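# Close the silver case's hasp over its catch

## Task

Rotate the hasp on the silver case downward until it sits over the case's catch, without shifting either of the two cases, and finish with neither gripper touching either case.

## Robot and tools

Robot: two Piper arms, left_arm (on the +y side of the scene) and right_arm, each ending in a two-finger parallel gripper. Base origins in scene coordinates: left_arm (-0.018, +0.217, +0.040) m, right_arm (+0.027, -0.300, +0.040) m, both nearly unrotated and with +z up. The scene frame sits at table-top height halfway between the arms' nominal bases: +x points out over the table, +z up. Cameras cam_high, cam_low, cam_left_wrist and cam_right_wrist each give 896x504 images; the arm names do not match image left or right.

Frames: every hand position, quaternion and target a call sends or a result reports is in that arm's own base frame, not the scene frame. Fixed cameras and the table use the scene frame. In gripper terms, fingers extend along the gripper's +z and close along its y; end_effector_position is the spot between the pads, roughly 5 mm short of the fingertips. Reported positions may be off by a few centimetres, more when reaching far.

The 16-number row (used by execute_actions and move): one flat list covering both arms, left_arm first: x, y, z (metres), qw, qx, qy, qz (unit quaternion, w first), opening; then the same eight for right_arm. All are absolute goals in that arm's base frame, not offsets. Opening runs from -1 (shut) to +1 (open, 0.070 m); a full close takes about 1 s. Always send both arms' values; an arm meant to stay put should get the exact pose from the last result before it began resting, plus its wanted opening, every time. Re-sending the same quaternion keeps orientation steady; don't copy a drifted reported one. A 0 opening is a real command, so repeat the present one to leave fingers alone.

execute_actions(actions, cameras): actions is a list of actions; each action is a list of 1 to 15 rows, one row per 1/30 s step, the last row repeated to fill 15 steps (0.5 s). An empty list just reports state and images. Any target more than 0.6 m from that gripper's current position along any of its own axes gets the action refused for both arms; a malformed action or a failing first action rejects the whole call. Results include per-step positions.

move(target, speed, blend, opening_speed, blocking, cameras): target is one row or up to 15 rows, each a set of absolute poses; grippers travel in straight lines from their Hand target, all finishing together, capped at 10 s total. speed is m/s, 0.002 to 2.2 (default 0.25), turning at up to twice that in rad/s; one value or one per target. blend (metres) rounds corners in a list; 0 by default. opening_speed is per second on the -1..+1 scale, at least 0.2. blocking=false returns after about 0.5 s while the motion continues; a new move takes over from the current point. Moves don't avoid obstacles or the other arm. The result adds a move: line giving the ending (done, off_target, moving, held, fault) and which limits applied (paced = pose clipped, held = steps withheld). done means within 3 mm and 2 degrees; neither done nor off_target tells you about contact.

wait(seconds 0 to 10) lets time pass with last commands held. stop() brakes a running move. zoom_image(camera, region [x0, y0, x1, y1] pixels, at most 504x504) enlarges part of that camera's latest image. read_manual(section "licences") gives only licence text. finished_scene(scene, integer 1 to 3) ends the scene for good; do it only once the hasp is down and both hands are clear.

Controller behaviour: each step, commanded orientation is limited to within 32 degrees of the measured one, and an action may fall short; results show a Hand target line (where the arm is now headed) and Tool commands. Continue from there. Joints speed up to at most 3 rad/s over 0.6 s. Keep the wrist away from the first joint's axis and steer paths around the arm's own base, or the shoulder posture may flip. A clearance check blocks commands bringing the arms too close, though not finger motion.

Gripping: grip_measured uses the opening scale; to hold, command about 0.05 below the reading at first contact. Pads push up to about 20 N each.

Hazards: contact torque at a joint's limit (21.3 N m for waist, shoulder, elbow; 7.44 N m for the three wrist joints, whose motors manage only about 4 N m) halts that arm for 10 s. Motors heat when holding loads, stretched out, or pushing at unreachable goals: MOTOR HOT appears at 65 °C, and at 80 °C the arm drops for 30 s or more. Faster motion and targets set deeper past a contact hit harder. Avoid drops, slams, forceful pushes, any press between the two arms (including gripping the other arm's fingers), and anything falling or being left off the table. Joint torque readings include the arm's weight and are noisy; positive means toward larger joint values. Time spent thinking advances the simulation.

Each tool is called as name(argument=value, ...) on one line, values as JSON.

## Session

execute_actions(actions=[])

Scene clock: 0.00 s.
left_arm: end_effector_position=(+0.1815, -0.3434, +0.1727) grip_measured=+0.98 end_effector_quat_wxyz=(+0.151, +0.737, +0.644, -0.139) | right_arm: end_effector_position=(+0.5365, -0.2199, +0.0999) grip_measured=+0.99 end_effector_quat_wxyz=(+0.341, +0.310, +0.882, -0.102)
Joint positions: left_arm=[-0.945 1.659 -1.385 -0.283 1.065 0.859 0.069] | right_arm=[-0.309 2.188 -1.75 -0.406 0.556 0.641 0.07]
Joint torques (N m): no reading
Motor temperatures (°C): left_arm=[25 27 24 31 26 29] | right_arm=[24 33 31 32 30 27]
Hand target: left_arm +0.1815, -0.3434, +0.1727; +0.151, +0.737, +0.644, -0.139 | right_arm +0.5365, -0.2199, +0.0999; +0.341, +0.310, +0.882, -0.102
Tool commands: left_gripper/opening=+1.0 right_gripper/opening=+1.0

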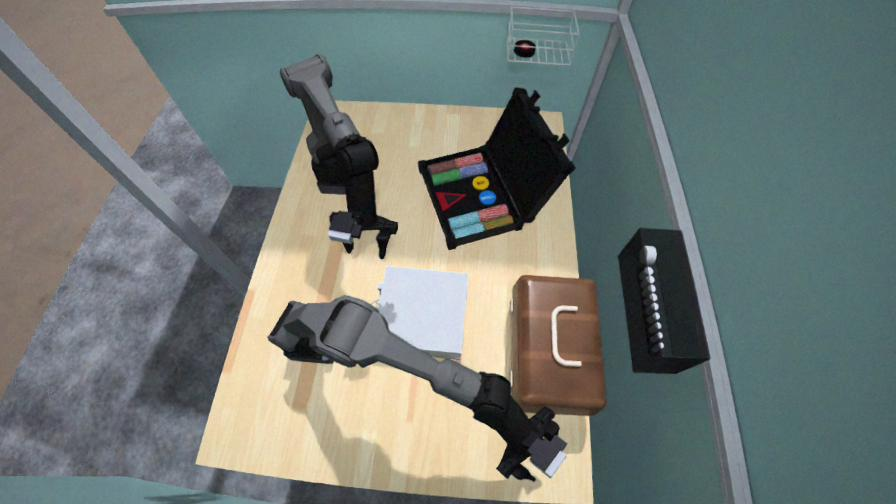

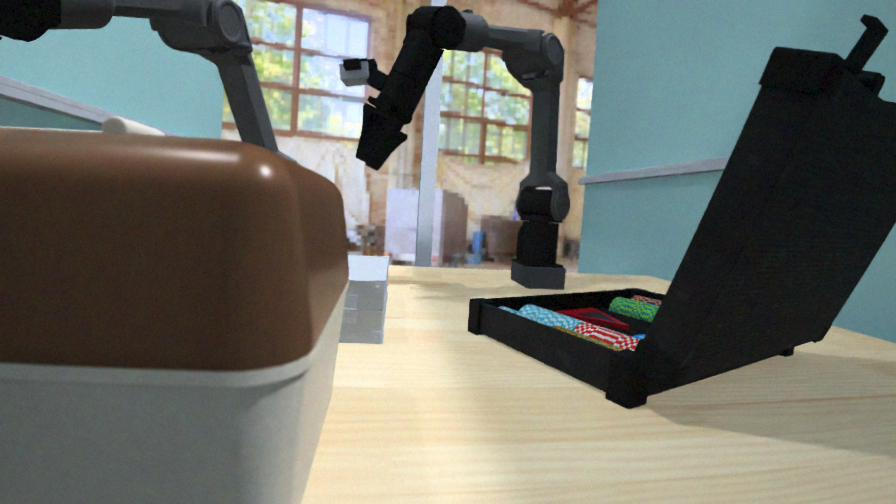

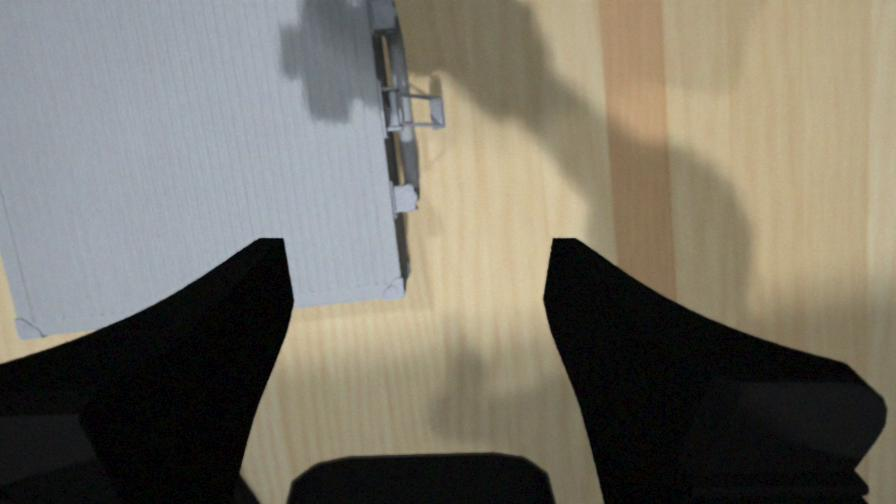

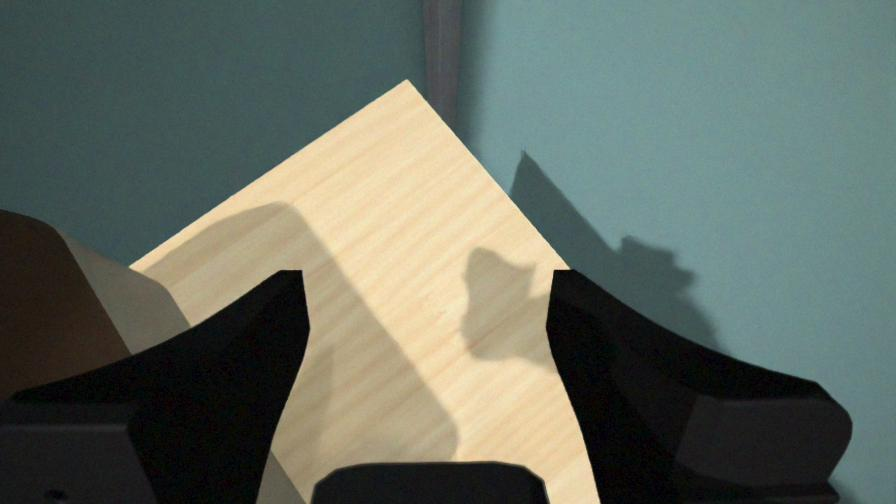

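move(target=[0.125,-0.416,0.065,0.1304,-0.0381,0.9907,0.0050,-0.77, 0.5365,-0.2199,0.0999,0.341,0.310,0.882,-0.102,1], speed=0.4, cameras=["cam_left_wrist","cam_high"])

Scene clock: 58.27 s.
left_arm: end_effector_position=(+0.1251, -0.4160, +0.0647) grip_measured=-0.77 end_effector_quat_wxyz=(+0.131, -0.038, +0.991, +0.006) | right_arm: end_effector_position=(+0.5365, -0.2199, +0.0999) grip_measured=+0.99 end_effector_quat_wxyz=(+0.341, +0.310, +0.882, -0.102)
Joint positions: left_arm=[-1.411 2.13 -1.702 0.278 1.222 -1.582 0.008] | right_arm=[-0.309 2.188 -1.75 -0.406 0.556 0.641 0.07]
Joint torques (N m): left_arm=[0.34 -13.47 -3.9 0.03 -0.09 -0.02] | right_arm=[1.21 -13.31 -7.1 -0.46 -0.51 -0.05]
Motor temperatures (°C): left_arm=[25 28 25 31 26 29] | right_arm=[24 37 31 32 30 27]
Hand target: left_arm +0.1250, -0.4160, +0.0650; +0.130, -0.038, +0.991, +0.005 | right_arm +0.5365, -0.2199, +0.0999; +0.341, +0.310, +0.882, -0.102
Off the commanded pose: left_arm 0.000 m, 0 deg | right_arm 0.000 m, 0 deg.
move: done
Images, in order (width x height): cam_high 896x504, cam_left_wrist 896x504.

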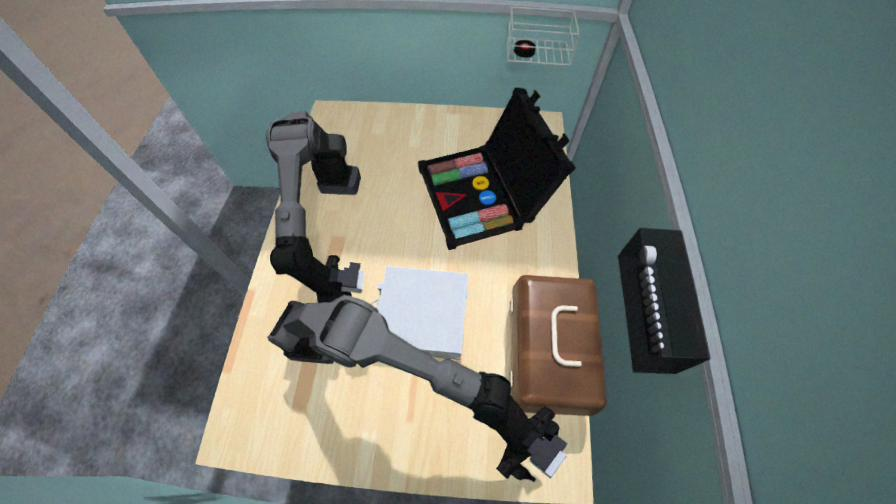

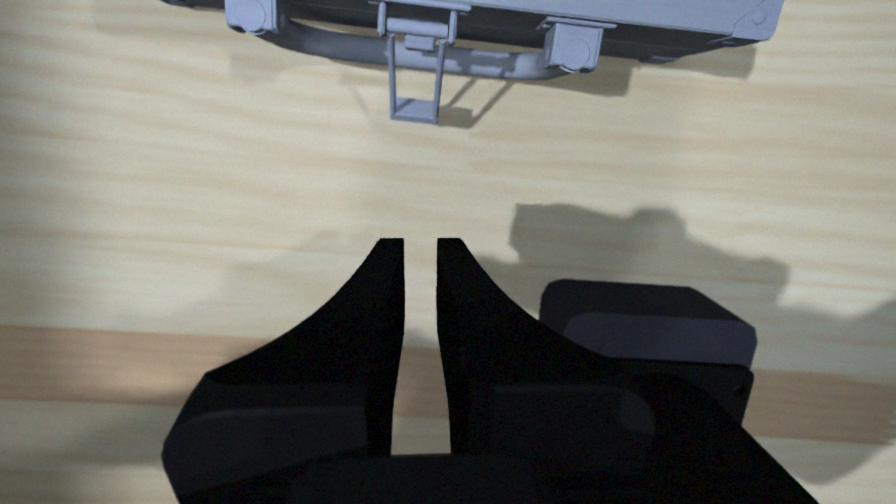

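move(target=[[0.135,-0.4145,-0.001,0.1304,-0.0381,0.9907,0.0050,-0.77, 0.5365,-0.2199,0.0999,0.341,0.310,0.882,-0.102,1],[0.174,-0.4115,-0.001,0.1304,-0.0381,0.9907,0.0050,-0.77, 0.5365,-0.2199,0.0999,0.341,0.310,0.882,-0.102,1]], speed=[0.15,0.04], blend=[0.006,0], cameras=["cam_left_wrist"])

Scene clock: 91.80 s.
left_arm: end_effector_position=(+0.1744, -0.4114, -0.0007) grip_measured=-0.77 end_effector_quat_wxyz=(+0.131, -0.038, +0.991, +0.005) | right_arm: end_effector_position=(+0.5365, -0.2199, +0.0999) grip_measured=+0.99 end_effector_quat_wxyz=(+0.341, +0.310, +0.882, -0.102)
Joint positions: left_arm=[-1.296 2.236 -1.618 0.305 1.009 -1.533 0.008] | right_arm=[-0.309 2.188 -1.75 -0.406 0.556 0.641 0.07]
Joint torques (N m): left_arm=[-0.04 -12.48 -4.7 0.07 -0.02 -0.14] | right_arm=[1.16 -14.03 -6.85 -0.33 -0.62 0.01]
Motor temperatures (°C): left_arm=[25 30 25 31 26 29] | right_arm=[24 37 32 32 30 27]
Hand target: left_arm +0.1740, -0.4115, -0.0010; +0.130, -0.038, +0.991, +0.005 | right_arm +0.5365, -0.2199, +0.0999; +0.341, +0.310, +0.882, -0.102
Off the commanded pose: left_arm 0.001 m, 0 deg | right_arm 0.000 m, 0 deg.
move: done
Images, in order (width x height): cam_left_wrist 896x504.

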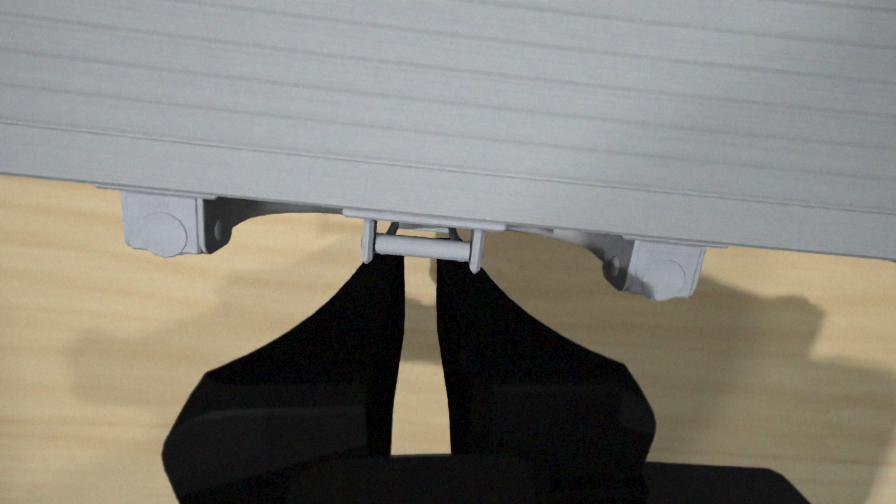

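move(target=[0.1775,-0.4113,-0.001,0.1304,-0.0381,0.9907,0.0050,-0.77, 0.5365,-0.2199,0.0999,0.341,0.310,0.882,-0.102,1], speed=0.03, cameras=["cam_left_wrist"])

Scene clock: 99.00 s.
left_arm: end_effector_position=(+0.1773, -0.4112, -0.0010) grip_measured=-0.77 end_effector_quat_wxyz=(+0.130, -0.038, +0.991, +0.005) | right_arm: end_effector_position=(+0.5365, -0.2199, +0.0999) grip_measured=+0.99 end_effector_quat_wxyz=(+0.341, +0.310, +0.882, -0.102)
Joint positions: left_arm=[-1.29 2.239 -1.622 0.304 1.009 -1.525 0.008] | right_arm=[-0.309 2.188 -1.75 -0.406 0.556 0.641 0.07]
Joint torques (N m): left_arm=[1.35 -12.07 -5.23 0.12 -0.05 0] | right_arm=[1.19 -14.15 -6.42 -0.26 -0.68 0.04]
Motor temperatures (°C): left_arm=[25 30 25 31 26 29] | right_arm=[24 38 32 32 30 27]
Hand target: left_arm +0.1775, -0.4113, -0.0010; +0.130, -0.038, +0.991, +0.005 | right_arm +0.5365, -0.2199, +0.0999; +0.341, +0.310, +0.882, -0.102
Off the commanded pose: left_arm 0.000 m, 0 deg | right_arm 0.000 m, 0 deg.
move: done
Images, in order (width x height): cam_left_wrist 896x504.

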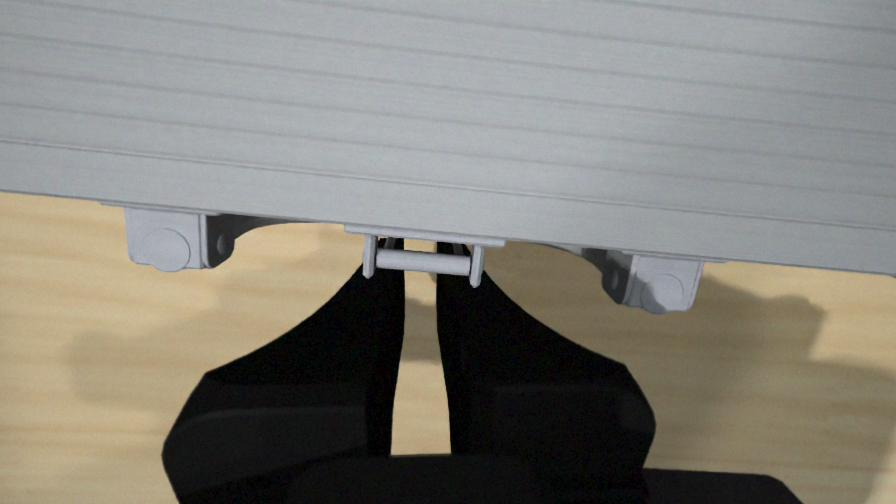

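move(target=[0.179,-0.4112,-0.001,0.1304,-0.0381,0.9907,0.0050,-0.77, 0.5365,-0.2199,0.0999,0.341,0.310,0.882,-0.102,1], speed=0.03, cameras=["cam_left_wrist"])

Scene clock: 112.10 s.
left_arm: end_effector_position=(+0.1791, -0.4113, -0.0008) grip_measured=-0.77 end_effector_quat_wxyz=(+0.131, -0.038, +0.991, +0.005) | right_arm: end_effector_position=(+0.5365, -0.2199, +0.0999) grip_measured=+0.99 end_effector_quat_wxyz=(+0.341, +0.310, +0.882, -0.102)
Joint positions: left_arm=[-1.286 2.239 -1.625 0.304 1.009 -1.522 0.008] | right_arm=[-0.309 2.188 -1.75 -0.406 0.556 0.641 0.07]
Joint torques (N m): left_arm=[2.71 -12.14 -5.17 0.49 -0.13 0] | right_arm=[1.16 -13.94 -5.98 -0.2 -0.7 0.09]
Motor temperatures (°C): left_arm=[25 30 25 31 26 29] | right_arm=[24 38 32 32 30 27]
Hand target: left_arm +0.1790, -0.4112, -0.0010; +0.130, -0.038, +0.991, +0.005 | right_arm +0.5365, -0.2199, +0.0999; +0.341, +0.310, +0.882, -0.102
Off the commanded pose: left_arm 0.000 m, 0 deg | right_arm 0.000 m, 0 deg.
move: done
Images, in order (width x height): cam_left_wrist 896x504.

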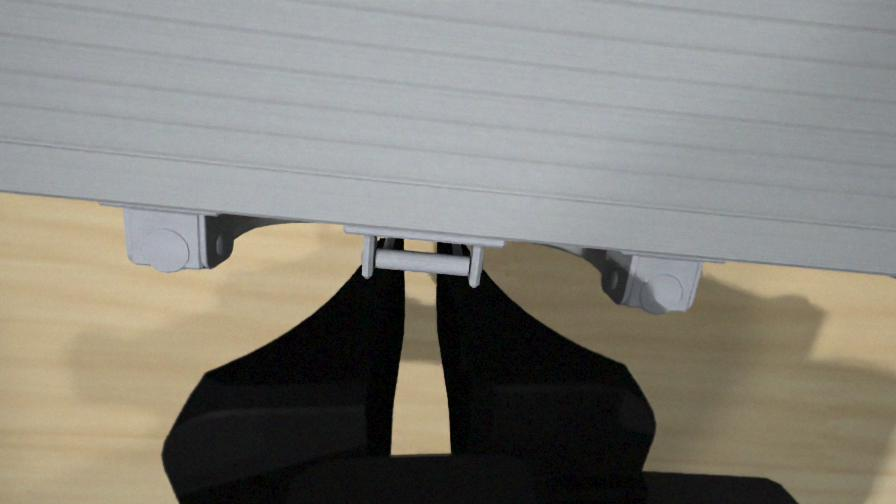

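Image unchanged, so the hasp is seated. Retract.

move(target=[0.125,-0.414,0.03,0.1304,-0.0381,0.9907,0.0050,-0.77, 0.5365,-0.2199,0.0999,0.341,0.310,0.882,-0.102,1], speed=0.2, cameras=["cam_left_wrist"])

Scene clock: 118.40 s.
left_arm: end_effector_position=(+0.1249, -0.4136, +0.0303) grip_measured=-0.77 end_effector_quat_wxyz=(+0.130, -0.038, +0.991, +0.005) | right_arm: end_effector_position=(+0.5365, -0.2199, +0.0999) grip_measured=+0.99 end_effector_quat_wxyz=(+0.341, +0.310, +0.882, -0.102)
Joint positions: left_arm=[-1.41 2.161 -1.613 0.293 1.106 -1.619 0.008] | right_arm=[-0.309 2.188 -1.75 -0.406 0.556 0.641 0.07]
Joint torques (N m): left_arm=[1.05 -11.61 -4.96 0.16 -0.07 0.06] | right_arm=[1.42 -14.15 -6.06 -0.11 -0.66 0.11]
Motor temperatures (°C): left_arm=[25 30 25 31 26 29] | right_arm=[24 38 32 32 30 27]
Hand target: left_arm +0.1250, -0.4140, +0.0300; +0.130, -0.038, +0.991, +0.005 | right_arm +0.5365, -0.2199, +0.0999; +0.341, +0.310, +0.882, -0.102
Off the commanded pose: left_arm 0.001 m, 0 deg | right_arm 0.000 m, 0 deg.
move: done
Images, in order (width x height): cam_left_wrist 896x504.

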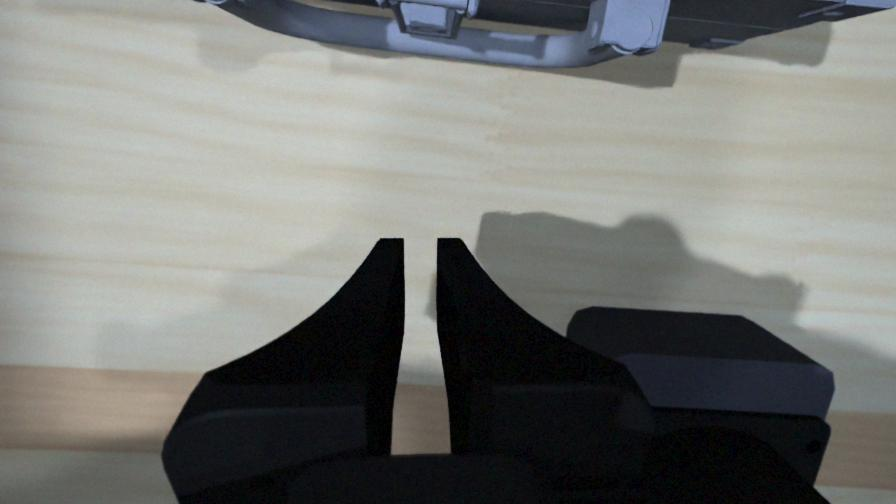

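finished_scene(scene=3)

The scene is finished: the task was done.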